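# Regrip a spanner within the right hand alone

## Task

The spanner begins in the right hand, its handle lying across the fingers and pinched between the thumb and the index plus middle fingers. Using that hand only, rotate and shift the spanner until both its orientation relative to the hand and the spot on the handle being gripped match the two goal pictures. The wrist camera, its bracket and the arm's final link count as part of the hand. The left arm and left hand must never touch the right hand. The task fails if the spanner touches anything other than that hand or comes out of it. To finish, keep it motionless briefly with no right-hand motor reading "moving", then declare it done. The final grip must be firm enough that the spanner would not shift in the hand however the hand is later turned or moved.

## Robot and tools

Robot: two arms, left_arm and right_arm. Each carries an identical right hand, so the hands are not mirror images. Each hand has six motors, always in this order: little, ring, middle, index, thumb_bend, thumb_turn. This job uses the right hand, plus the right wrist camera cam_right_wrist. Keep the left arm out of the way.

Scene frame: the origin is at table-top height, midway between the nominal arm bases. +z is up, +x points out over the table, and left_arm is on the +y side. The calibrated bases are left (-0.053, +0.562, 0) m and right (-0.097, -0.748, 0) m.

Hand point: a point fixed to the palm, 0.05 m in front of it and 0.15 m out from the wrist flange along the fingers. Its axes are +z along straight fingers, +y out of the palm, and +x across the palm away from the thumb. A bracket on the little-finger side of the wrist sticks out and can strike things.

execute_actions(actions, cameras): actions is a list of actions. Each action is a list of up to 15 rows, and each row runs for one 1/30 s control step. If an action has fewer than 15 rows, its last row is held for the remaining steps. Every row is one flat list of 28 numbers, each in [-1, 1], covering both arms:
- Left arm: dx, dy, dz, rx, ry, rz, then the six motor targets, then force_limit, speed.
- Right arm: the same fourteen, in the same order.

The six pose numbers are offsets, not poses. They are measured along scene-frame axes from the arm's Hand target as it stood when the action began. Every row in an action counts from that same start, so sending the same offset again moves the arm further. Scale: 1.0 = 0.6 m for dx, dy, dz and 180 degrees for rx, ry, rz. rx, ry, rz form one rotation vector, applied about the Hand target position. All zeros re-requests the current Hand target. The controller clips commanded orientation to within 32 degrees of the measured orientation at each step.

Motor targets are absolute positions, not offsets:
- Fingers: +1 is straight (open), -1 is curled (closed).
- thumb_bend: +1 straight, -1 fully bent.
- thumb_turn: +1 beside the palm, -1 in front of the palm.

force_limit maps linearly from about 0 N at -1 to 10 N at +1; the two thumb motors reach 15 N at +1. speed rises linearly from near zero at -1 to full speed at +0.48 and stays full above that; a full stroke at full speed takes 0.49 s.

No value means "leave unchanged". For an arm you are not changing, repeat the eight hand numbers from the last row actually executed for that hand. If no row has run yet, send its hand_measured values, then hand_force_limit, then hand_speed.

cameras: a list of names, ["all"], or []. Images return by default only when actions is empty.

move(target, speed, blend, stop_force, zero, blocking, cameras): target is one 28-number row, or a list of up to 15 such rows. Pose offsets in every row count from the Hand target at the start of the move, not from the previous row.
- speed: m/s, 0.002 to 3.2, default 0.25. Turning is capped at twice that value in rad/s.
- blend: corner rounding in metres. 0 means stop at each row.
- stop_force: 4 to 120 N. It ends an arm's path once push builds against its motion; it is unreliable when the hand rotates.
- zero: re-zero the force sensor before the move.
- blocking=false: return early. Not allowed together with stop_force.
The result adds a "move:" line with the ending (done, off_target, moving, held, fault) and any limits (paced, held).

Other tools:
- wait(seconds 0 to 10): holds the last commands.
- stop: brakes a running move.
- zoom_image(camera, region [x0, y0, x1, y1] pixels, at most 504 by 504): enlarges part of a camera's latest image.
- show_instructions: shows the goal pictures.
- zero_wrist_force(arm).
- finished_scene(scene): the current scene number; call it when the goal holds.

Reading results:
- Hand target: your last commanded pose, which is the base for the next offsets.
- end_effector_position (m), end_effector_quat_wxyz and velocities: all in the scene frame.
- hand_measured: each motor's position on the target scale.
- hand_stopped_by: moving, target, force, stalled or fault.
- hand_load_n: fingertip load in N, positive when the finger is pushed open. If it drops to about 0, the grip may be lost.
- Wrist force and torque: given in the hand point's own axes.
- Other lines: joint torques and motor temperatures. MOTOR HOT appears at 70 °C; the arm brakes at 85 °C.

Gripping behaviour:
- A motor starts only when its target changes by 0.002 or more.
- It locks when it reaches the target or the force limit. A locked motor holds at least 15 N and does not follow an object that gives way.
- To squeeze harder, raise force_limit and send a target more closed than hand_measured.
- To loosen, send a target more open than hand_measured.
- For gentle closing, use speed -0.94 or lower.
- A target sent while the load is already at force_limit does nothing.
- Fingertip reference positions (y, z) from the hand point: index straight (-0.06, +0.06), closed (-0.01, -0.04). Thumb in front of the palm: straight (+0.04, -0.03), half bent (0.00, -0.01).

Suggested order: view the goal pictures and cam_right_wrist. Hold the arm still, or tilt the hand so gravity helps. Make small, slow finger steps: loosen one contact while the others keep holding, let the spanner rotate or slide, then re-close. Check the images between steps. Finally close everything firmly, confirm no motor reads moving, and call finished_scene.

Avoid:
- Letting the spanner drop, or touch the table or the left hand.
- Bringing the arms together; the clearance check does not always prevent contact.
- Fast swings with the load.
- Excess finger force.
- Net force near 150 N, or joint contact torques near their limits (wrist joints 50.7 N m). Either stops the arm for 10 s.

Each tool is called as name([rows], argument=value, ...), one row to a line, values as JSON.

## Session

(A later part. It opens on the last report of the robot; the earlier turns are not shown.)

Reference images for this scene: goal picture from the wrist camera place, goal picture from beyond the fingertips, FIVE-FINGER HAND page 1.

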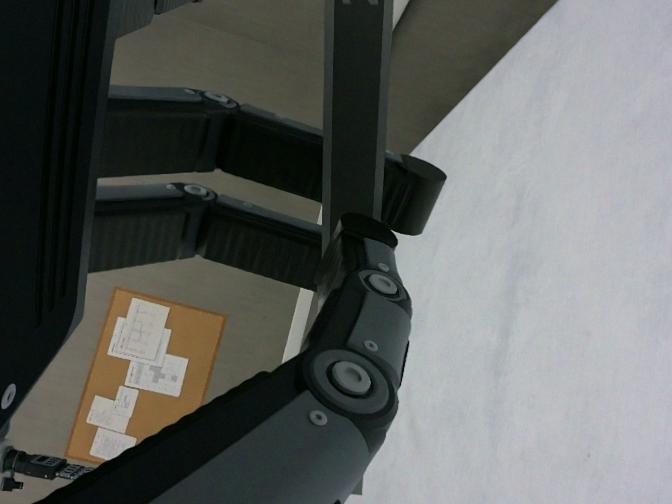

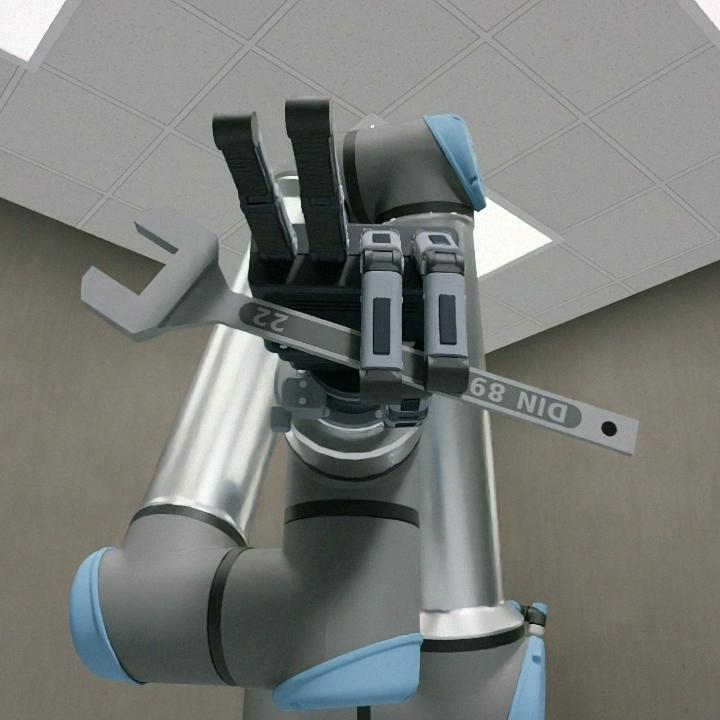

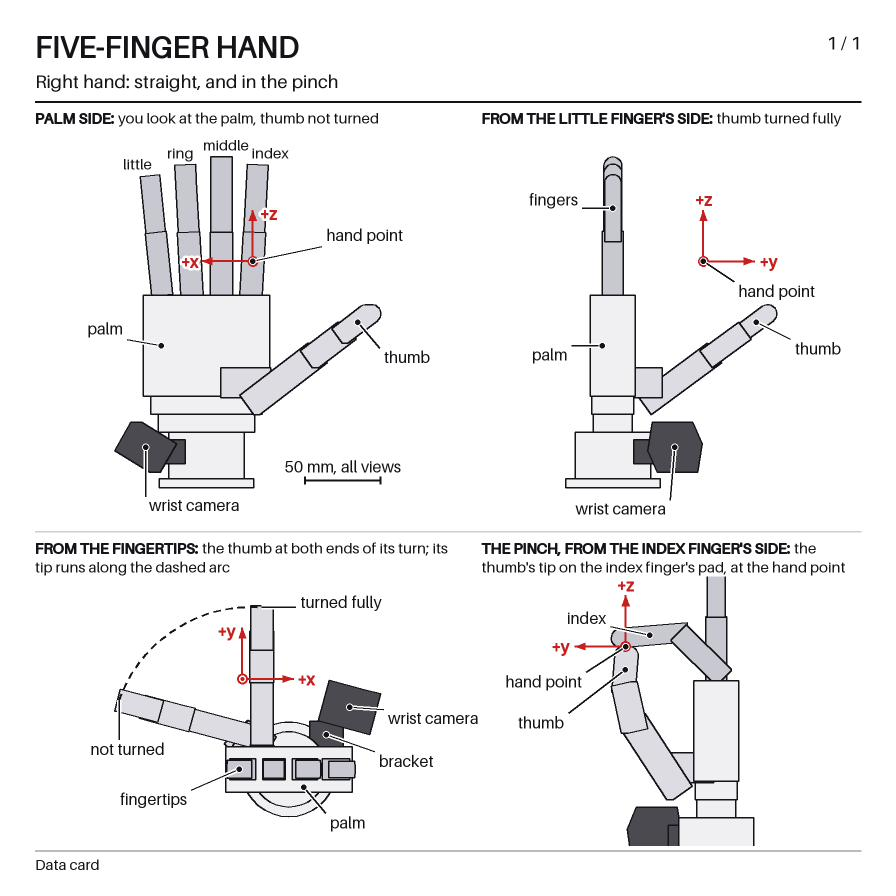

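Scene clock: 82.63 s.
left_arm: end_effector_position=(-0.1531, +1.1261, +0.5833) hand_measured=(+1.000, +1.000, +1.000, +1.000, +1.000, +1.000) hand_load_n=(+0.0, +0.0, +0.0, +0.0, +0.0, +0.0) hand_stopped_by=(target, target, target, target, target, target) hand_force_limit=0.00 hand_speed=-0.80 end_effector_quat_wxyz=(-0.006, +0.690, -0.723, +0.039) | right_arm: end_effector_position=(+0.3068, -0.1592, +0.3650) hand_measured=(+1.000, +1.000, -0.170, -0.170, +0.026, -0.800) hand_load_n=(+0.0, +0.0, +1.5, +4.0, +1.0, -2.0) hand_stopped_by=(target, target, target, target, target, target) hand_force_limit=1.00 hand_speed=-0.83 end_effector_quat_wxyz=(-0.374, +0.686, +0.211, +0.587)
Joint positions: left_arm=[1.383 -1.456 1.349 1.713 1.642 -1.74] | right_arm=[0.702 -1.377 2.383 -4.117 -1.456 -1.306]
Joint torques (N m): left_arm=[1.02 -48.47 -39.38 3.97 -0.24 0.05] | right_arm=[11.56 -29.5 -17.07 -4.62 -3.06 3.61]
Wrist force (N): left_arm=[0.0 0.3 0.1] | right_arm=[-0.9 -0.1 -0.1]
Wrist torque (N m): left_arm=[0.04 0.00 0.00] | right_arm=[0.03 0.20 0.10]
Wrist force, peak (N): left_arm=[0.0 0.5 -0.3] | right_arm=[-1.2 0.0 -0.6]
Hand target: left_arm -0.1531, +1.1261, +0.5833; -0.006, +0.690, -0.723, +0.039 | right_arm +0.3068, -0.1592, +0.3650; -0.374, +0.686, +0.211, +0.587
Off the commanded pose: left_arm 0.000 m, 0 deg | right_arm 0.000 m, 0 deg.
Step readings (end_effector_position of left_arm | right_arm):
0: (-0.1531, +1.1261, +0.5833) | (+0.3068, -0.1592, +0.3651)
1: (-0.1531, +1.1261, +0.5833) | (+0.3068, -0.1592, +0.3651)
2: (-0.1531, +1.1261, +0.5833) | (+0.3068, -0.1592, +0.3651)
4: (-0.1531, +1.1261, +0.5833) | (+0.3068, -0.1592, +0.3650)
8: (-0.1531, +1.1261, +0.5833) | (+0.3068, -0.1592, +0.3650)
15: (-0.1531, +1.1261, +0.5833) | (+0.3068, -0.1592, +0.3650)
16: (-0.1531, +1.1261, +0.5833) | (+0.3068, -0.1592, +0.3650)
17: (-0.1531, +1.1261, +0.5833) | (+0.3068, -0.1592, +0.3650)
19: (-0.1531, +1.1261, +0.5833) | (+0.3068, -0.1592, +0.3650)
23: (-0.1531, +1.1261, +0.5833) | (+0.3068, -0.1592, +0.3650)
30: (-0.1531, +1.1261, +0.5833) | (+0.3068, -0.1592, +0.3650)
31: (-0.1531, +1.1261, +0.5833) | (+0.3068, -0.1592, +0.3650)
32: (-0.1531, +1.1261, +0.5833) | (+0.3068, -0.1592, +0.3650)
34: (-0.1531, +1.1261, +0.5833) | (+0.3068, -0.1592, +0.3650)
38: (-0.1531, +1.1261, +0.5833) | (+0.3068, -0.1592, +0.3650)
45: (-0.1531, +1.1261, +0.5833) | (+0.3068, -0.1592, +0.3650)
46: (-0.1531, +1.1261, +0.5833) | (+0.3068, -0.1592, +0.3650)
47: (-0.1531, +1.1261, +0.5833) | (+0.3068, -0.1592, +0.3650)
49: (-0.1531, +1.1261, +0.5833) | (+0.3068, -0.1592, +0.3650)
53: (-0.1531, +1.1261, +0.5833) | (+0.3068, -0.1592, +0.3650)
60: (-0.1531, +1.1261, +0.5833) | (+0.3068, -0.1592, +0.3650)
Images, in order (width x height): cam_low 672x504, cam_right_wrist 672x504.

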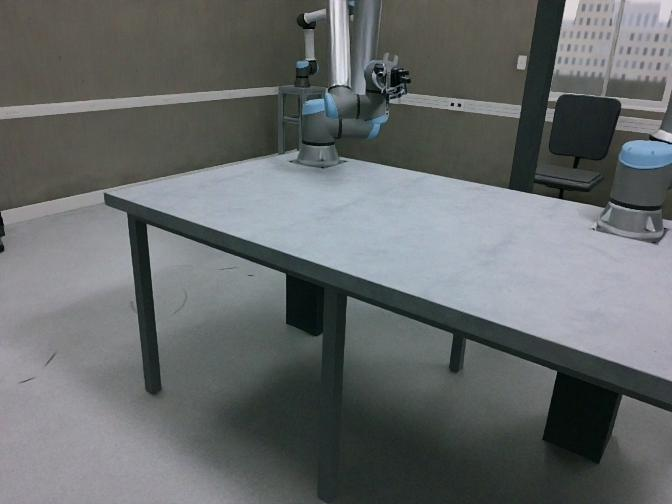

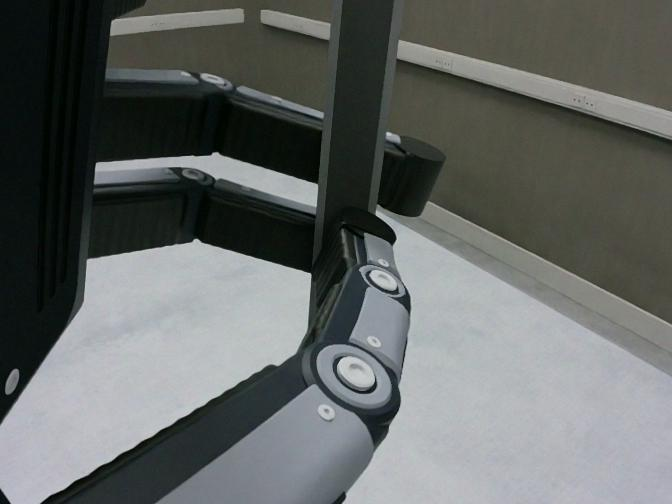

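move(target=[0,0,0,0,0,0,1,1,1,1,1,1,0,-0.8,0,0,0,-0.0325,-0.038,0.0016,1,1,-0.171,-0.170,0.026,-0.80,1.0,-0.83], speed=0.25)

execute_actions([
  [[0,0,0,0,0,0,1,1,1,1,1,1,0,-0.8,0,0,0,0,0,0,1,1,-0.171,-0.170,0.026,-0.97,1.0,-0.83]],
  [[0,0,0,0,0,0,1,1,1,1,1,1,0,-0.8,0,0,0,0,0,0,1,1,-0.171,-0.168,0.026,-0.97,1.0,-0.83]],
  [[0,0,0,0,0,0,1,1,1,1,1,1,0,-0.8,0,0,0,0,0,0,1,1,-0.171,-0.168,0.026,-0.80,1.0,-0.83]],
  [[0,0,0,0,0,0,1,1,1,1,1,1,0,-0.8,0,0,0,0,0,0,1,1,-0.171,-0.168,0.026,-0.80,1.0,-0.83]],
], cameras=["cam_right_wrist"])

execute_actions([
  [[0,0,0,0,0,0,1,1,1,1,1,1,0,-0.8,0,0,0,0,0,0,1,1,-0.171,-0.168,0.026,-0.97,1.0,-0.83]],
  [[0,0,0,0,0,0,1,1,1,1,1,1,0,-0.8,0,0,0,0,0,0,1,1,-0.171,-0.168,0.026,-0.97,1.0,-0.83]],
  [[0,0,0,0,0,0,1,1,1,1,1,1,0,-0.8,0,0,0,0,0,0,1,1,-0.171,-0.168,0.026,-0.80,1.0,-0.83]],
  [[0,0,0,0,0,0,1,1,1,1,1,1,0,-0.8,0,0,0,0,0,0,1,1,-0.171,-0.168,0.026,-0.80,1.0,-0.83]],
], cameras=["cam_right_wrist","cam_low"])

zoom_image(camera="cam_low", region=[361, 62, 417, 118])

Scene clock: 96.50 s.
left_arm: end_effector_position=(-0.1531, +1.1261, +0.5833) hand_measured=(+1.000, +1.000, +1.000, +1.000, +1.000, +1.000) hand_load_n=(+0.0, -0.5, +0.0, +0.0, -0.5, +0.0) hand_stopped_by=(target, target, target, target, target, target) hand_force_limit=0.00 hand_speed=-0.80 end_effector_quat_wxyz=(-0.006, +0.690, -0.723, +0.039) | right_arm: end_effector_position=(+0.3067, -0.1592, +0.3649) hand_measured=(+1.000, +1.000, -0.170, -0.170, +0.026, -0.800) hand_load_n=(+0.0, +0.0, +1.5, +3.5, +1.0, -2.5) hand_stopped_by=(target, target, target, target, target, target) hand_force_limit=1.00 hand_speed=-0.83 end_effector_quat_wxyz=(-0.327, +0.668, +0.265, +0.615)
Joint positions: left_arm=[1.383 -1.456 1.349 1.713 1.642 -1.74] | right_arm=[0.717 -1.358 2.384 -4.136 -1.471 -1.463]
Joint torques (N m): left_arm=[0.45 -51.16 -39.06 3.91 -0.48 -0.01] | right_arm=[-12.64 -62.6 -20.31 0.82 4.18 -1.74]
Wrist force (N): left_arm=[-0.2 0.3 -0.2] | right_arm=[-0.6 -0.5 -0.1]
Wrist torque (N m): left_arm=[0.06 0.04 0.00] | right_arm=[-0.03 0.17 -0.16]
Wrist force, peak (N): left_arm=[-0.1 0.6 -0.3] | right_arm=[-1.2 -0.9 -0.2]
Hand target: left_arm -0.1531, +1.1261, +0.5833; -0.006, +0.690, -0.723, +0.039 | right_arm +0.3068, -0.1592, +0.3650; -0.327, +0.668, +0.265, +0.615
Off the commanded pose: left_arm 0.000 m, 0 deg | right_arm 0.000 m, 0 deg.
move: done

Scene clock: 98.70 s.
left_arm: end_effector_position=(-0.1531, +1.1261, +0.5833) hand_measured=(+1.000, +1.000, +1.000, +1.000, +1.000, +1.000) hand_load_n=(+0.0, +0.0, +0.0, +0.0, +0.0, +0.0) hand_stopped_by=(target, target, target, target, target, target) hand_force_limit=0.00 hand_speed=-0.80 end_effector_quat_wxyz=(-0.006, +0.690, -0.723, +0.039) | right_arm: end_effector_position=(+0.3068, -0.1592, +0.3650) hand_measured=(+1.000, +1.000, -0.170, -0.168, +0.026, -0.800) hand_load_n=(+0.0, +0.0, +1.5, +3.0, +0.5, -1.5) hand_stopped_by=(target, target, target, target, target, target) hand_force_limit=1.00 hand_speed=-0.83 end_effector_quat_wxyz=(-0.327, +0.668, +0.265, +0.615)
Joint positions: left_arm=[1.383 -1.456 1.349 1.713 1.642 -1.74] | right_arm=[0.717 -1.358 2.384 -4.136 -1.471 -1.463]
Joint torques (N m): left_arm=[1.66 -49.16 -39.03 3.98 -0.07 -0.54] | right_arm=[-11.73 -64.44 -32.55 0.66 4.13 -3.97]
Wrist force (N): left_arm=[-0.1 0.2 0.0] | right_arm=[-1.0 -0.1 -0.3]
Wrist torque (N m): left_arm=[0.04 0.00 0.00] | right_arm=[0.05 0.22 -0.17]
Wrist force, peak (N): left_arm=[-0.2 0.4 -0.2] | right_arm=[-1.2 -0.5 -0.4]
Hand target: left_arm -0.1531, +1.1261, +0.5833; -0.006, +0.690, -0.723, +0.039 | right_arm +0.3068, -0.1592, +0.3650; -0.327, +0.668, +0.265, +0.615
Off the commanded pose: left_arm 0.000 m, 0 deg | right_arm 0.000 m, 0 deg.
Step readings (end_effector_position of left_arm | right_arm):
0: (-0.1531, +1.1261, +0.5833) | (+0.3067, -0.1592, +0.3649)
1: (-0.1531, +1.1261, +0.5833) | (+0.3067, -0.1592, +0.3649)
2: (-0.1531, +1.1261, +0.5833) | (+0.3067, -0.1592, +0.3649)
4: (-0.1531, +1.1261, +0.5833) | (+0.3068, -0.1592, +0.3649)
8: (-0.1531, +1.1261, +0.5833) | (+0.3068, -0.1592, +0.3649)
15: (-0.1531, +1.1261, +0.5833) | (+0.3068, -0.1592, +0.3649)
16: (-0.1531, +1.1261, +0.5833) | (+0.3068, -0.1592, +0.3649)
17: (-0.1531, +1.1261, +0.5833) | (+0.3068, -0.1592, +0.3649)
19: (-0.1531, +1.1261, +0.5833) | (+0.3068, -0.1592, +0.3649)
23: (-0.1531, +1.1261, +0.5833) | (+0.3068, -0.1592, +0.3650)
30: (-0.1531, +1.1261, +0.5833) | (+0.3068, -0.1592, +0.3650)
31: (-0.1531, +1.1261, +0.5833) | (+0.3068, -0.1592, +0.3650)
32: (-0.1531, +1.1261, +0.5833) | (+0.3068, -0.1592, +0.3650)
34: (-0.1531, +1.1261, +0.5833) | (+0.3068, -0.1592, +0.3650)
38: (-0.1531, +1.1261, +0.5833) | (+0.3068, -0.1592, +0.3650)
45: (-0.1531, +1.1261, +0.5833) | (+0.3068, -0.1592, +0.3650)
46: (-0.1531, +1.1261, +0.5833) | (+0.3068, -0.1592, +0.3650)
47: (-0.1531, +1.1261, +0.5833) | (+0.3068, -0.1592, +0.3650)
49: (-0.1531, +1.1261, +0.5833) | (+0.3068, -0.1592, +0.3650)
53: (-0.1531, +1.1261, +0.5833) | (+0.3068, -0.1592, +0.3650)
60: (-0.1531, +1.1261, +0.5833) | (+0.3068, -0.1592, +0.3650)
Images, in order (width x height): cam_right_wrist 672x504.

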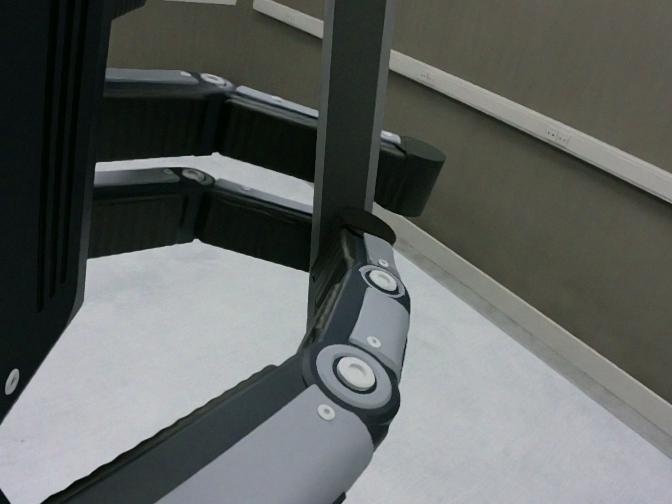

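Scene clock: 100.90 s.
left_arm: end_effector_position=(-0.1531, +1.1261, +0.5833) hand_measured=(+1.000, +1.000, +1.000, +1.000, +1.000, +1.000) hand_load_n=(+0.0, +0.0, +0.0, +0.0, +0.0, +0.0) hand_stopped_by=(target, target, target, target, target, target) hand_force_limit=0.00 hand_speed=-0.80 end_effector_quat_wxyz=(-0.006, +0.690, -0.723, +0.039) | right_arm: end_effector_position=(+0.3068, -0.1592, +0.3650) hand_measured=(+1.000, +1.000, -0.170, -0.168, +0.026, -0.800) hand_load_n=(+0.0, +0.0, +1.5, +3.0, +1.0, -1.5) hand_stopped_by=(target, target, target, target, target, target) hand_force_limit=1.00 hand_speed=-0.83 end_effector_quat_wxyz=(-0.327, +0.668, +0.265, +0.615)
Joint positions: left_arm=[1.383 -1.456 1.349 1.713 1.642 -1.74] | right_arm=[0.717 -1.358 2.384 -4.136 -1.471 -1.463]
Joint torques (N m): left_arm=[1.41 -49.97 -39.83 4.19 -0.49 -0.27] | right_arm=[-13.97 -61.97 -32.46 0.52 4.07 -3.9]
Wrist force (N): left_arm=[-0.1 0.4 0.0] | right_arm=[-0.9 -0.5 -0.2]
Wrist torque (N m): left_arm=[0.06 0.00 0.01] | right_arm=[-0.02 0.21 -0.18]
Wrist force, peak (N): left_arm=[0.1 0.5 0.2] | right_arm=[-1.2 -0.5 -0.5]
Hand target: left_arm -0.1531, +1.1261, +0.5833; -0.006, +0.690, -0.723, +0.039 | right_arm +0.3068, -0.1592, +0.3650; -0.327, +0.668, +0.265, +0.615
Off the commanded pose: left_arm 0.000 m, 0 deg | right_arm 0.000 m, 0 deg.
Step readings (end_effector_position of left_arm | right_arm):
0: (-0.1531, +1.1261, +0.5833) | (+0.3068, -0.1592, +0.3650)
1: (-0.1531, +1.1261, +0.5833) | (+0.3068, -0.1592, +0.3650)
2: (-0.1531, +1.1261, +0.5833) | (+0.3068, -0.1592, +0.3650)
4: (-0.1531, +1.1261, +0.5833) | (+0.3068, -0.1592, +0.3650)
8: (-0.1531, +1.1261, +0.5833) | (+0.3068, -0.1592, +0.3650)
15: (-0.1531, +1.1261, +0.5833) | (+0.3068, -0.1592, +0.3650)
16: (-0.1531, +1.1261, +0.5833) | (+0.3068, -0.1592, +0.3650)
17: (-0.1531, +1.1261, +0.5833) | (+0.3068, -0.1592, +0.3650)
19: (-0.1531, +1.1261, +0.5833) | (+0.3068, -0.1592, +0.3650)
23: (-0.1531, +1.1261, +0.5833) | (+0.3068, -0.1592, +0.3650)
30: (-0.1531, +1.1261, +0.5833) | (+0.3068, -0.1592, +0.3650)
31: (-0.1531, +1.1261, +0.5833) | (+0.3068, -0.1592, +0.3650)
32: (-0.1531, +1.1261, +0.5833) | (+0.3068, -0.1592, +0.3650)
34: (-0.1531, +1.1261, +0.5833) | (+0.3068, -0.1592, +0.3650)
38: (-0.1531, +1.1261, +0.5833) | (+0.3068, -0.1592, +0.3650)
45: (-0.1531, +1.1261, +0.5833) | (+0.3068, -0.1592, +0.3650)
46: (-0.1531, +1.1261, +0.5833) | (+0.3068, -0.1592, +0.3650)
47: (-0.1531, +1.1261, +0.5833) | (+0.3068, -0.1592, +0.3650)
49: (-0.1531, +1.1261, +0.5833) | (+0.3068, -0.1592, +0.3650)
53: (-0.1531, +1.1261, +0.5833) | (+0.3068, -0.1592, +0.3650)
60: (-0.1531, +1.1261, +0.5833) | (+0.3068, -0.1592, +0.3650)
Images, in order (width x height): cam_low 672x504, cam_right_wrist 672x504.

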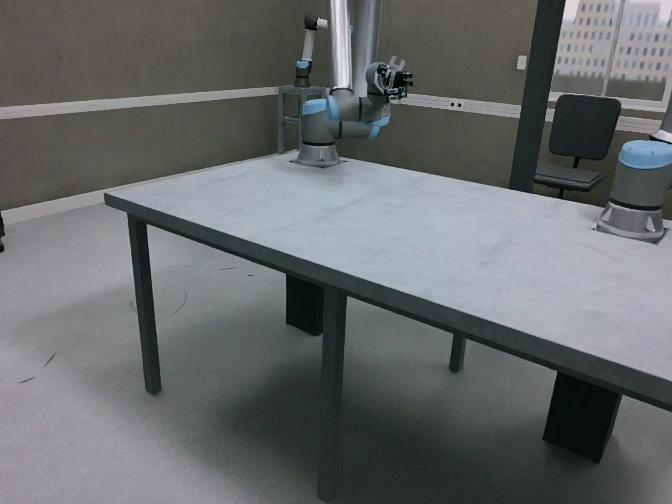

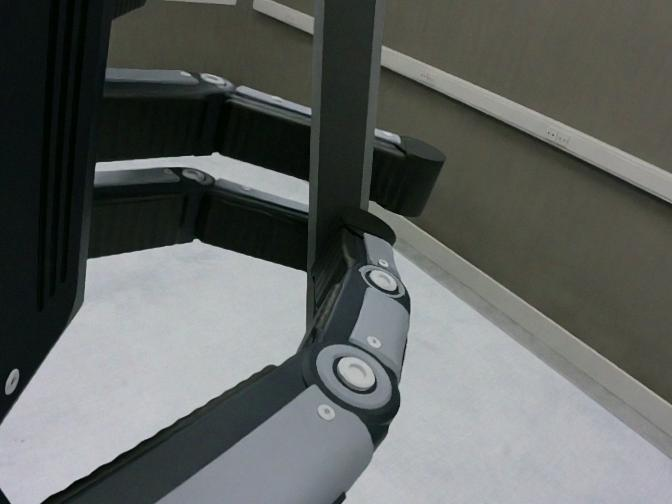

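Scaled by 9.000 from the camera's 672x504 image, which has a finer 960x720 frame.

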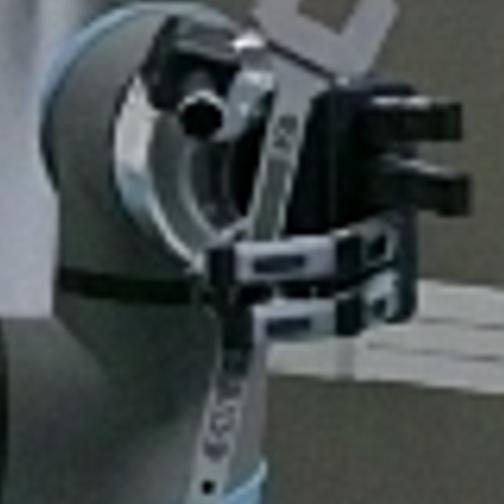

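move(target=[0,0,0,0,0,0,1,1,1,1,1,1,0,-0.8,0,0,0,0.022,0.025,-0.001,1,1,-0.171,-0.168,0.026,-0.80,1.0,-0.83], speed=0.25)

execute_actions([
  [[0,0,0,0,0,0,1,1,1,1,1,1,0,-0.8,0,0,0,0,0,0,1,1,-0.171,-0.168,0.026,-0.97,1.0,-0.83]],
  [[0,0,0,0,0,0,1,1,1,1,1,1,0,-0.8,0,0,0,0,0,0,1,1,-0.171,-0.168,0.026,-0.97,1.0,-0.83]],
  [[0,0,0,0,0,0,1,1,1,1,1,1,0,-0.8,0,0,0,0,0,0,1,1,-0.171,-0.168,0.026,-0.83,1.0,-0.83]],
  [[0,0,0,0,0,0,1,1,1,1,1,1,0,-0.8,0,0,0,0,0,0,1,1,-0.171,-0.168,0.026,-0.83,1.0,-0.83]],
], cameras=["cam_right_wrist","cam_low"])

zoom_image(camera="cam_low", region=[361, 62, 417, 118])

Scene clock: 121.60 s.
left_arm: end_effector_position=(-0.1531, +1.1261, +0.5833) hand_measured=(+1.000, +1.000, +1.000, +1.000, +1.000, +1.000) hand_load_n=(+0.5, +0.0, +0.0, +0.0, +0.0, -0.5) hand_stopped_by=(target, target, target, target, target, target) hand_force_limit=0.00 hand_speed=-0.80 end_effector_quat_wxyz=(-0.006, +0.690, -0.723, +0.039) | right_arm: end_effector_position=(+0.3068, -0.1592, +0.3651) hand_measured=(+1.000, +1.000, -0.170, -0.168, +0.026, -0.800) hand_load_n=(+0.0, +0.0, +1.5, +3.0, +0.5, -1.5) hand_stopped_by=(target, target, target, target, target, target) hand_force_limit=1.00 hand_speed=-0.83 end_effector_quat_wxyz=(-0.359, +0.680, +0.229, +0.597)
Joint positions: left_arm=[1.383 -1.456 1.349 1.713 1.642 -1.74] | right_arm=[0.707 -1.37 2.384 -4.125 -1.461 -1.358]
Joint torques (N m): left_arm=[0.33 -49.31 -39.44 3.96 -0.66 -0.2] | right_arm=[8.79 -33.04 -32.32 -3.83 -1.91 -2.65]
Wrist force (N): left_arm=[-0.1 0.1 0.2] | right_arm=[-1.1 0.0 -0.4]
Wrist torque (N m): left_arm=[0.00 0.00 -0.01] | right_arm=[0.06 0.24 0.10]
Wrist force, peak (N): left_arm=[-0.1 0.4 -0.3] | right_arm=[-1.4 -0.2 -0.3]
Hand target: left_arm -0.1531, +1.1261, +0.5833; -0.006, +0.690, -0.723, +0.039 | right_arm +0.3068, -0.1592, +0.3650; -0.359, +0.680, +0.229, +0.597
Off the commanded pose: left_arm 0.000 m, 0 deg | right_arm 0.000 m, 0 deg.
move: done

Scene clock: 123.80 s.
left_arm: end_effector_position=(-0.1531, +1.1261, +0.5833) hand_measured=(+1.000, +1.000, +1.000, +1.000, +1.000, +1.000) hand_load_n=(+0.0, +0.0, +0.0, +0.0, +0.0, +0.5) hand_stopped_by=(target, target, target, target, target, target) hand_force_limit=0.00 hand_speed=-0.80 end_effector_quat_wxyz=(-0.006, +0.690, -0.723, +0.039) | right_arm: end_effector_position=(+0.3068, -0.1592, +0.3650) hand_measured=(+1.000, +1.000, -0.170, -0.168, +0.026, -0.830) hand_load_n=(+0.0, +0.0, +1.5, +3.0, +1.0, -1.5) hand_stopped_by=(target, target, target, target, target, target) hand_force_limit=1.00 hand_speed=-0.83 end_effector_quat_wxyz=(-0.359, +0.680, +0.229, +0.597)
Joint positions: left_arm=[1.383 -1.456 1.349 1.713 1.642 -1.74] | right_arm=[0.707 -1.37 2.384 -4.125 -1.461 -1.358]
Joint torques (N m): left_arm=[1.27 -48.68 -38.59 4.11 -0.19 -0.66] | right_arm=[11.51 -28.01 -20.24 -4.84 -3.03 1.92]
Wrist force (N): left_arm=[-0.1 0.5 0.0] | right_arm=[-0.6 -0.1 -0.3]
Wrist torque (N m): left_arm=[0.07 0.00 0.01] | right_arm=[0.04 0.16 0.12]
Wrist force, peak (N): left_arm=[-0.1 0.5 0.4] | right_arm=[-1.4 0.1 -0.3]
Hand target: left_arm -0.1531, +1.1261, +0.5833; -0.006, +0.690, -0.723, +0.039 | right_arm +0.3068, -0.1592, +0.3650; -0.359, +0.680, +0.229, +0.597
Off the commanded pose: left_arm 0.000 m, 0 deg | right_arm 0.000 m, 0 deg.
Step readings (end_effector_position of left_arm | right_arm):
0: (-0.1531, +1.1261, +0.5833) | (+0.3068, -0.1592, +0.3651)
1: (-0.1531, +1.1261, +0.5833) | (+0.3068, -0.1592, +0.3651)
2: (-0.1531, +1.1261, +0.5833) | (+0.3068, -0.1592, +0.3651)
4: (-0.1531, +1.1261, +0.5833) | (+0.3068, -0.1592, +0.3650)
8: (-0.1531, +1.1261, +0.5833) | (+0.3068, -0.1592, +0.3650)
15: (-0.1531, +1.1261, +0.5833) | (+0.3068, -0.1592, +0.3650)
16: (-0.1531, +1.1261, +0.5833) | (+0.3068, -0.1592, +0.3650)
17: (-0.1531, +1.1261, +0.5833) | (+0.3068, -0.1592, +0.3650)
19: (-0.1531, +1.1261, +0.5833) | (+0.3068, -0.1592, +0.3650)
23: (-0.1531, +1.1261, +0.5833) | (+0.3068, -0.1592, +0.3650)
30: (-0.1531, +1.1261, +0.5833) | (+0.3068, -0.1592, +0.3650)
31: (-0.1531, +1.1261, +0.5833) | (+0.3068, -0.1592, +0.3650)
32: (-0.1531, +1.1261, +0.5833) | (+0.3068, -0.1592, +0.3650)
34: (-0.1531, +1.1261, +0.5833) | (+0.3068, -0.1592, +0.3650)
38: (-0.1531, +1.1261, +0.5833) | (+0.3068, -0.1592, +0.3650)
45: (-0.1531, +1.1261, +0.5833) | (+0.3068, -0.1592, +0.3650)
46: (-0.1531, +1.1261, +0.5833) | (+0.3068, -0.1592, +0.3650)
47: (-0.1531, +1.1261, +0.5833) | (+0.3068, -0.1592, +0.3650)
49: (-0.1531, +1.1261, +0.5833) | (+0.3068, -0.1592, +0.3650)
53: (-0.1531, +1.1261, +0.5833) | (+0.3068, -0.1592, +0.3650)
60: (-0.1531, +1.1261, +0.5833) | (+0.3068, -0.1592, +0.3650)
Images, in order (width x height): cam_low 672x504, cam_right_wrist 672x504.

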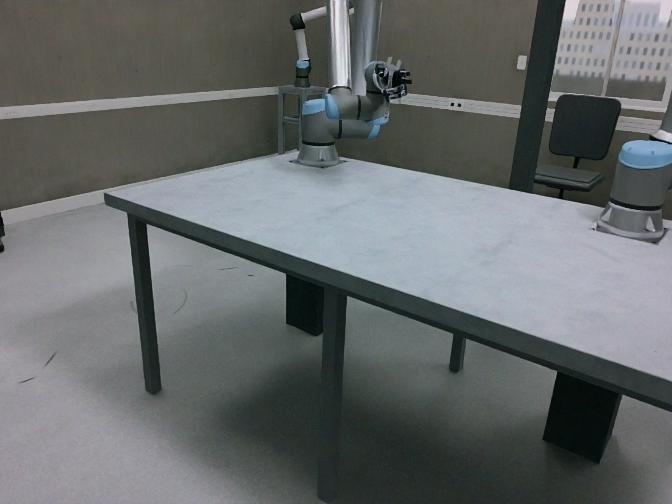

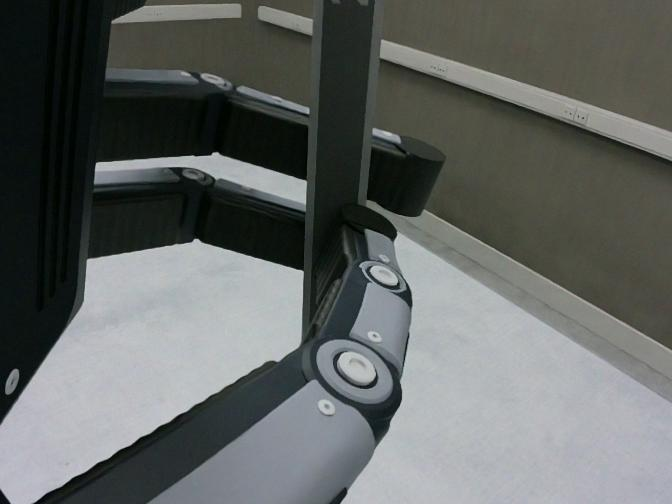

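Scaled by 9.000 from the camera's 672x504 image, which has a finer 960x720 frame.

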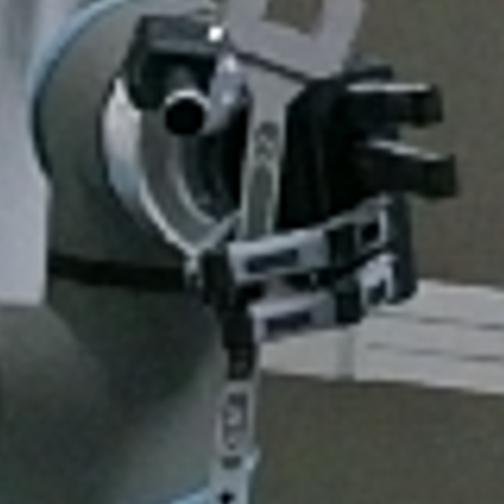

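execute_actions([
  [[0,0,0,0,0,0,1,1,1,1,1,1,0,-0.8,0,0,0,0,0,0,1,1,-0.22,-0.22,0.026,-0.83,0.2,-0.94]],
], cameras=["cam_right_wrist"])

zoom_image(camera="cam_right_wrist", region=[270, 130, 470, 330])

Scene clock: 140.83 s.
left_arm: end_effector_position=(-0.1531, +1.1261, +0.5833) hand_measured=(+1.000, +1.000, +1.000, +1.000, +1.000, +1.000) hand_load_n=(+0.0, +0.0, +0.0, +0.0, +0.0, +0.0) hand_stopped_by=(target, target, target, target, target, target) hand_force_limit=0.00 hand_speed=-0.80 end_effector_quat_wxyz=(-0.006, +0.690, -0.723, +0.039) | right_arm: end_effector_position=(+0.3068, -0.1592, +0.3650) hand_measured=(+1.000, +1.000, -0.184, -0.176, +0.026, -0.830) hand_load_n=(-0.5, +0.0, +7.5, +8.0, +2.5, -2.0) hand_stopped_by=(target, target, force, force, target, target) hand_force_limit=0.20 hand_speed=-0.94 end_effector_quat_wxyz=(-0.359, +0.680, +0.229, +0.597)
Joint positions: left_arm=[1.383 -1.456 1.349 1.713 1.642 -1.74] | right_arm=[0.707 -1.37 2.384 -4.125 -1.461 -1.358]
Joint torques (N m): left_arm=[1.27 -47.59 -39.98 4.07 -0.35 -0.08] | right_arm=[10.24 -30.38 -18.83 -4.84 -2.95 2.25]
Wrist force (N): left_arm=[-0.1 0.1 -0.1] | right_arm=[-1.0 0.0 -0.7]
Wrist torque (N m): left_arm=[0.02 0.02 -0.01] | right_arm=[0.08 0.23 0.10]
Wrist force, peak (N): left_arm=[-0.5 0.0 -0.4] | right_arm=[-0.8 -0.2 -1.1]
Hand target: left_arm -0.1531, +1.1261, +0.5833; -0.006, +0.690, -0.723, +0.039 | right_arm +0.3068, -0.1592, +0.3650; -0.359, +0.680, +0.229, +0.597
Off the commanded pose: left_arm 0.000 m, 0 deg | right_arm 0.000 m, 0 deg.
Step readings (end_effector_position of left_arm | right_arm):
0: (-0.1531, +1.1261, +0.5833) | (+0.3068, -0.1592, +0.3650)
1: (-0.1531, +1.1261, +0.5833) | (+0.3068, -0.1592, +0.3650)
2: (-0.1531, +1.1261, +0.5833) | (+0.3068, -0.1592, +0.3650)
4: (-0.1531, +1.1261, +0.5833) | (+0.3068, -0.1592, +0.3650)
8: (-0.1531, +1.1261, +0.5833) | (+0.3068, -0.1592, +0.3650)
15: (-0.1531, +1.1261, +0.5833) | (+0.3068, -0.1592, +0.3650)
Images, in order (width x height): cam_right_wrist 672x504.

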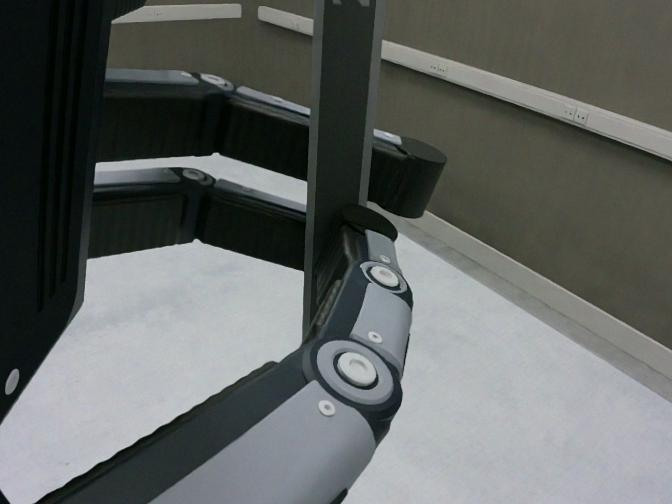

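Scaled by 2.520 from the camera's 672x504 image, which has a finer 960x720 frame.

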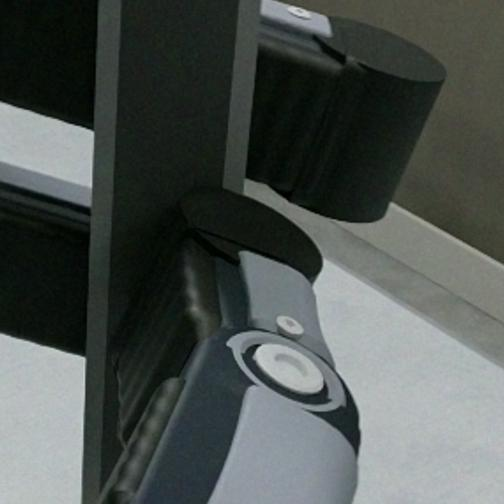

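execute_actions([
  [[0,0,0,0,0,0,1,1,1,1,1,1,0,-0.8,0,0,0,0,0,0,1,1,-0.3,-0.3,0.026,-0.83,1.0,-0.94]],
], cameras=["cam_right_wrist"])

move(target=[0,0,0,0,0,0,1,1,1,1,1,1,0,-0.8,0,0,0,0.27,0.317,-0.013,1,1,-0.3,-0.3,0.026,-0.83,1.0,-0.94], speed=0.7, cameras=["cam_right_wrist","cam_low"])

zoom_image(camera="cam_low", region=[335, 60, 405, 130])

Scene clock: 160.50 s.
left_arm: end_effector_position=(-0.1531, +1.1261, +0.5833) hand_measured=(+1.000, +1.000, +1.000, +1.000, +1.000, +1.000) hand_load_n=(+0.0, +0.0, +0.0, +0.0, +0.0, +0.0) hand_stopped_by=(target, target, target, target, target, target) hand_force_limit=0.00 hand_speed=-0.80 end_effector_quat_wxyz=(-0.006, +0.690, -0.723, +0.039) | right_arm: end_effector_position=(+0.3068, -0.1592, +0.3650) hand_measured=(+1.000, +1.000, -0.192, -0.180, +0.026, -0.830) hand_load_n=(+0.0, +0.0, +11.5, +10.0, +3.5, -1.5) hand_stopped_by=(target, target, force, force, target, target) hand_force_limit=1.00 hand_speed=-0.94 end_effector_quat_wxyz=(-0.359, +0.680, +0.229, +0.597)
Joint positions: left_arm=[1.383 -1.456 1.349 1.713 1.642 -1.74] | right_arm=[0.707 -1.37 2.384 -4.125 -1.461 -1.358]
Joint torques (N m): left_arm=[1.44 -50.28 -40.57 3.65 0 -0.29] | right_arm=[9.97 -31.73 -18.7 -5.01 -2.79 2.36]
Wrist force (N): left_arm=[0.1 0.0 0.2] | right_arm=[-0.9 -0.1 -0.5]
Wrist torque (N m): left_arm=[-0.02 -0.02 0.00] | right_arm=[0.05 0.21 0.10]
Wrist force, peak (N): left_arm=[-0.1 0.6 0.2] | right_arm=[-1.3 0.1 -0.5]
Hand target: left_arm -0.1531, +1.1261, +0.5833; -0.006, +0.690, -0.723, +0.039 | right_arm +0.3068, -0.1592, +0.3650; -0.359, +0.680, +0.229, +0.597
Off the commanded pose: left_arm 0.000 m, 0 deg | right_arm 0.000 m, 0 deg.
Step readings (end_effector_position of left_arm | right_arm):
0: (-0.1531, +1.1261, +0.5833) | (+0.3068, -0.1592, +0.3650)
1: (-0.1531, +1.1261, +0.5833) | (+0.3068, -0.1592, +0.3650)
2: (-0.1531, +1.1261, +0.5833) | (+0.3068, -0.1592, +0.3650)
4: (-0.1531, +1.1261, +0.5833) | (+0.3068, -0.1592, +0.3650)
8: (-0.1531, +1.1261, +0.5833) | (+0.3068, -0.1592, +0.3650)
15: (-0.1531, +1.1261, +0.5833) | (+0.3068, -0.1592, +0.3650)
Images, in order (width x height): cam_right_wrist 672x504.

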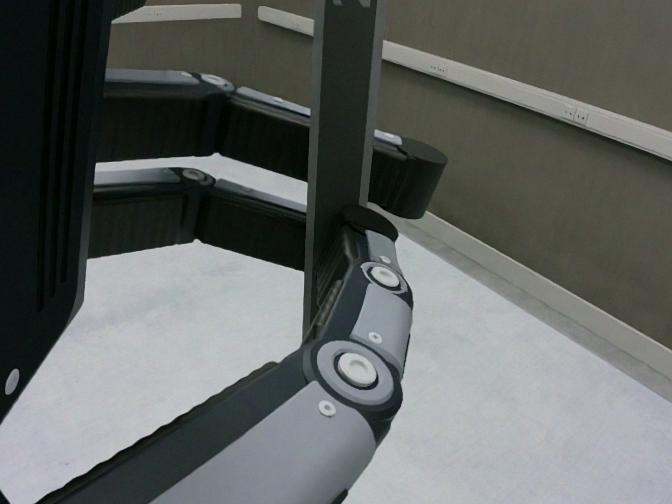

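Scene clock: 162.10 s.
left_arm: end_effector_position=(-0.1531, +1.1261, +0.5833) hand_measured=(+1.000, +1.000, +1.000, +1.000, +1.000, +1.000) hand_load_n=(+0.0, +0.0, +0.0, +0.0, +0.0, +0.0) hand_stopped_by=(target, target, target, target, target, target) hand_force_limit=0.00 hand_speed=-0.80 end_effector_quat_wxyz=(-0.006, +0.690, -0.723, +0.039) | right_arm: end_effector_position=(+0.3068, -0.1593, +0.3648) hand_measured=(+1.000, +1.000, -0.192, -0.180, +0.026, -0.830) hand_load_n=(+0.0, +0.0, +11.0, +10.5, +3.5, -2.0) hand_stopped_by=(target, target, force, force, target, target) hand_force_limit=1.00 hand_speed=-0.94 end_effector_quat_wxyz=(+0.648, -0.679, +0.233, -0.256)
Joint positions: left_arm=[1.383 -1.456 1.349 1.713 1.642 -1.74] | right_arm=[0.522 -1.428 2.402 -4.083 -1.278 -0.056]
Joint torques (N m): left_arm=[1.15 -50.33 -40.09 4.19 -0.44 -0.28] | right_arm=[10.4 -53.27 -34.72 0.97 -3 2.95]
Wrist force (N): left_arm=[-0.1 0.4 0.3] | right_arm=[0.0 -0.4 -0.4]
Wrist torque (N m): left_arm=[0.05 0.00 0.00] | right_arm=[-0.06 0.02 0.15]
Wrist force, peak (N): left_arm=[-0.1 0.4 0.3] | right_arm=[-1.5 -0.6 0.1]
Hand target: left_arm -0.1531, +1.1261, +0.5833; -0.006, +0.690, -0.723, +0.039 | right_arm +0.3068, -0.1592, +0.3650; +0.648, -0.679, +0.233, -0.256
Off the commanded pose: left_arm 0.000 m, 0 deg | right_arm 0.000 m, 0 deg.
move: done
Images, in order (width x height): cam_low 672x504, cam_right_wrist 672x504.

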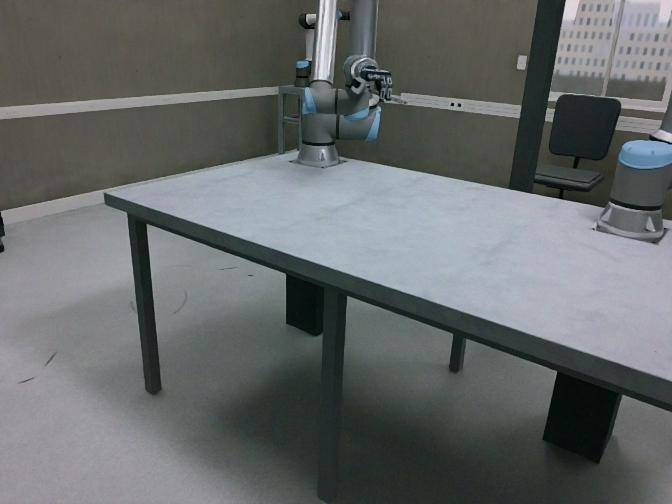

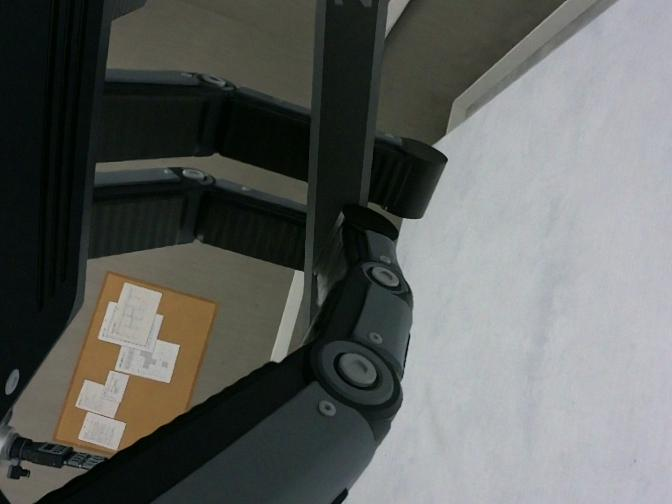

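Scaled by 7.200 from the camera's 672x504 image, which has a finer 960x720 frame.

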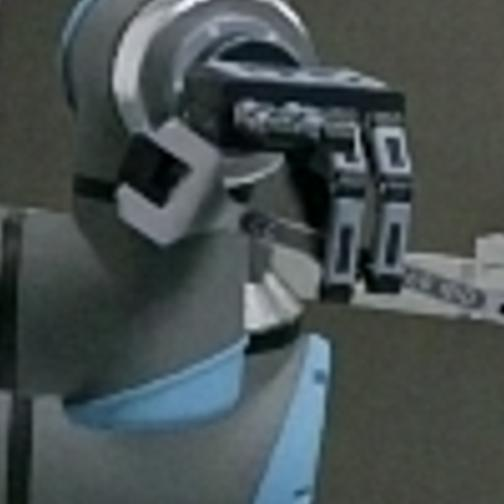

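wait(seconds=0.2, cameras=["cam_right_wrist"])

zoom_image(camera="cam_right_wrist", region=[270, 130, 470, 330])

Scene clock: 173.33 s.
left_arm: end_effector_position=(-0.1531, +1.1261, +0.5833) hand_measured=(+1.000, +1.000, +1.000, +1.000, +1.000, +1.000) hand_load_n=(+0.0, +0.0, +0.0, +0.0, +0.0, +0.0) hand_stopped_by=(target, target, target, target, target, target) hand_force_limit=0.00 hand_speed=-0.80 end_effector_quat_wxyz=(-0.006, +0.690, -0.723, +0.039) | right_arm: end_effector_position=(+0.3068, -0.1592, +0.3650) hand_measured=(+1.000, +1.000, -0.192, -0.180, +0.026, -0.830) hand_load_n=(+0.0, +0.0, +11.5, +10.5, +3.0, -2.0) hand_stopped_by=(target, target, force, force, target, target) hand_force_limit=1.00 hand_speed=-0.94 end_effector_quat_wxyz=(+0.648, -0.679, +0.233, -0.256)
Joint positions: left_arm=[1.383 -1.456 1.349 1.713 1.642 -1.74] | right_arm=[0.522 -1.429 2.402 -4.083 -1.278 -0.055]
Joint torques (N m): left_arm=[1.05 -49.7 -40.96 4.33 -0.4 -0.52] | right_arm=[11.41 -61.3 -35.59 0.58 -2.8 3.74]
Wrist force (N): left_arm=[0.0 0.2 0.0] | right_arm=[-0.2 -0.3 0.2]
Wrist torque (N m): left_arm=[0.03 -0.01 0.00] | right_arm=[-0.08 0.04 0.11]
Wrist force, peak (N): left_arm=[-0.1 0.5 0.3] | right_arm=[0.0 -0.9 -0.6]
Hand target: left_arm -0.1531, +1.1261, +0.5833; -0.006, +0.690, -0.723, +0.039 | right_arm +0.3068, -0.1592, +0.3650; +0.648, -0.679, +0.233, -0.256
Off the commanded pose: left_arm 0.000 m, 0 deg | right_arm 0.000 m, 0 deg.
wait: 0.20 s; at rest from the start
Images, in order (width x height): cam_right_wrist 672x504.

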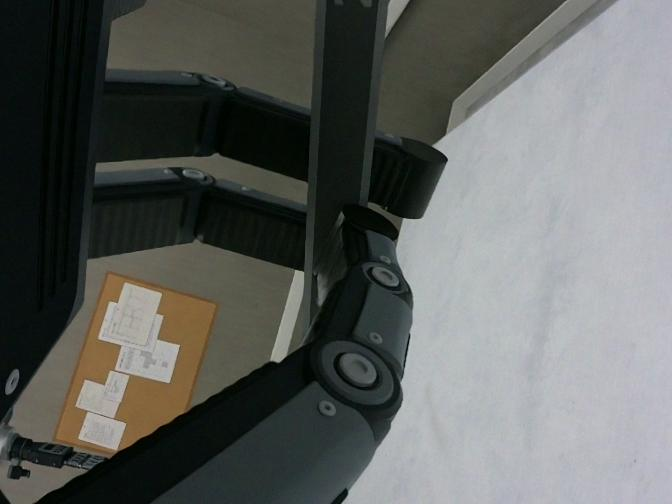

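Scaled by 2.520 from the camera's 672x504 image, which has a finer 960x720 frame.

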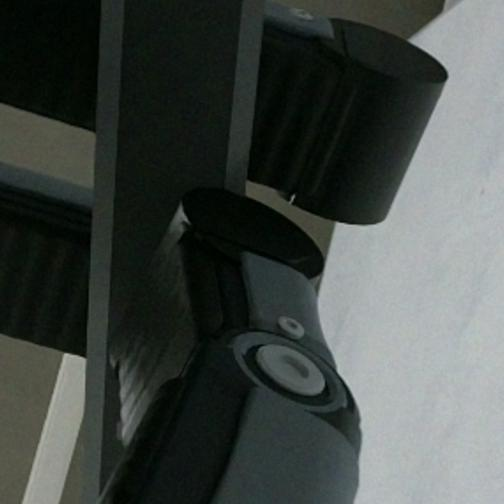

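move(target=[0,0,0,0,0,0,1,1,1,1,1,1,0,-0.8,0,0,0,-0.5,-0.586,0.024,1,1,-0.3,-0.3,0.026,-0.83,1.0,-0.94], speed=0.7, cameras=["cam_right_wrist"])

Scene clock: 182.80 s.
left_arm: end_effector_position=(-0.1531, +1.1261, +0.5833) hand_measured=(+1.000, +1.000, +1.000, +1.000, +1.000, +1.000) hand_load_n=(+0.0, +0.0, +0.0, +0.0, -0.5, +0.0) hand_stopped_by=(target, target, target, target, target, target) hand_force_limit=0.00 hand_speed=-0.80 end_effector_quat_wxyz=(-0.006, +0.690, -0.723, +0.039) | right_arm: end_effector_position=(+0.3068, -0.1592, +0.3648) hand_measured=(+1.000, +1.000, -0.192, -0.180, +0.026, -0.830) hand_load_n=(+0.0, +0.0, +11.5, +10.0, +3.0, -2.0) hand_stopped_by=(target, target, force, force, target, target) hand_force_limit=1.00 hand_speed=-0.94 end_effector_quat_wxyz=(+0.011, +0.457, +0.554, +0.696)
Joint positions: left_arm=[1.383 -1.456 1.349 1.713 1.642 -1.74] | right_arm=[0.729 -1.219 2.406 -4.297 -1.483 -2.47]
Joint torques (N m): left_arm=[0.98 -50.1 -39.9 4.05 -0.14 -0.56] | right_arm=[11.42 -68.86 -26.5 0.82 -3.14 -3.05]
Wrist force (N): left_arm=[0.1 0.1 0.0] | right_arm=[-0.8 -0.6 0.0]
Wrist torque (N m): left_arm=[0.02 -0.02 0.01] | right_arm=[0.01 0.18 -0.29]
Wrist force, peak (N): left_arm=[-0.3 0.5 -0.2] | right_arm=[-1.3 -1.3 0.1]
Hand target: left_arm -0.1531, +1.1261, +0.5833; -0.006, +0.690, -0.723, +0.039 | right_arm +0.3068, -0.1592, +0.3650; +0.011, +0.457, +0.554, +0.696
Off the commanded pose: left_arm 0.000 m, 0 deg | right_arm 0.000 m, 0 deg.
move: done
Images, in order (width x height): cam_right_wrist 672x504.

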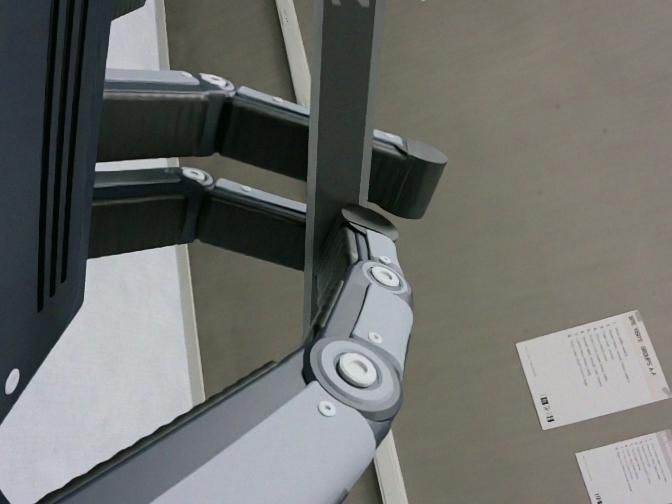

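execute_actions([
  [[0,0,0,0,0,0,1,1,1,1,1,1,0,-0.8,0,0,0,0,0,0,1,1,-0.3,-0.3,0.010,-0.83,1.0,-0.94]],
], cameras=["cam_right_wrist"])

Scene clock: 187.33 s.
left_arm: end_effector_position=(-0.1531, +1.1261, +0.5833) hand_measured=(+1.000, +1.000, +1.000, +1.000, +1.000, +1.000) hand_load_n=(+0.0, +0.0, +0.0, +0.0, +0.0, +0.0) hand_stopped_by=(target, target, target, target, target, target) hand_force_limit=0.00 hand_speed=-0.80 end_effector_quat_wxyz=(-0.006, +0.690, -0.723, +0.039) | right_arm: end_effector_position=(+0.3068, -0.1592, +0.3650) hand_measured=(+1.000, +1.000, -0.192, -0.180, +0.016, -0.830) hand_load_n=(+0.0, +0.0, +12.0, +10.5, +8.0, -1.5) hand_stopped_by=(target, target, force, force, target, target) hand_force_limit=1.00 hand_speed=-0.94 end_effector_quat_wxyz=(+0.011, +0.457, +0.554, +0.696)
Joint positions: left_arm=[1.383 -1.456 1.349 1.713 1.642 -1.74] | right_arm=[0.729 -1.219 2.406 -4.297 -1.483 -2.47]
Joint torques (N m): left_arm=[1.82 -47.33 -39.7 4.09 -0.31 -0.35] | right_arm=[11.28 -67.84 -26.76 0.66 -3.15 -4.01]
Wrist force (N): left_arm=[-0.1 0.2 -0.1] | right_arm=[-0.8 -0.9 -0.3]
Wrist torque (N m): left_arm=[0.04 0.02 0.00] | right_arm=[-0.01 0.20 -0.26]
Wrist force, peak (N): left_arm=[0.1 0.5 -0.1] | right_arm=[-1.0 -1.2 0.1]
Hand target: left_arm -0.1531, +1.1261, +0.5833; -0.006, +0.690, -0.723, +0.039 | right_arm +0.3068, -0.1592, +0.3650; +0.011, +0.457, +0.554, +0.696
Off the commanded pose: left_arm 0.000 m, 0 deg | right_arm 0.000 m, 0 deg.
Step readings (end_effector_position of left_arm | right_arm):
0: (-0.1531, +1.1261, +0.5833) | (+0.3068, -0.1592, +0.3650)
1: (-0.1531, +1.1261, +0.5833) | (+0.3068, -0.1592, +0.3650)
2: (-0.1531, +1.1261, +0.5833) | (+0.3068, -0.1592, +0.3650)
4: (-0.1531, +1.1261, +0.5833) | (+0.3068, -0.1592, +0.3650)
8: (-0.1531, +1.1261, +0.5833) | (+0.3068, -0.1592, +0.3650)
15: (-0.1531, +1.1261, +0.5833) | (+0.3068, -0.1592, +0.3650)
Images, in order (width x height): cam_right_wrist 672x504.

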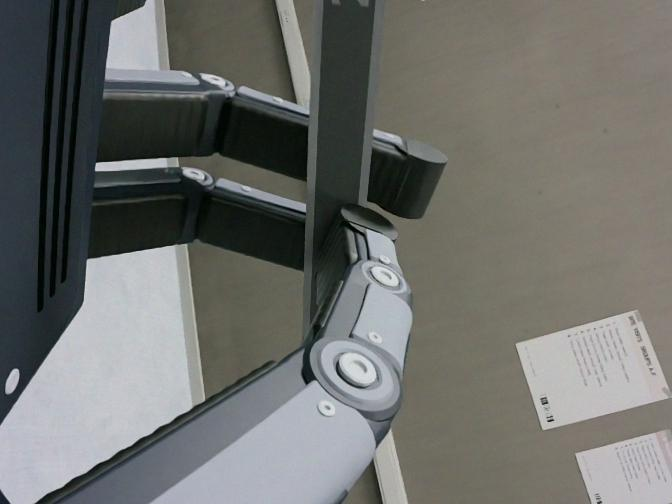

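Goal orientation and place match; grip is firm and still. Done.

finished_scene(scene=2)

The scene is finished: the task was done.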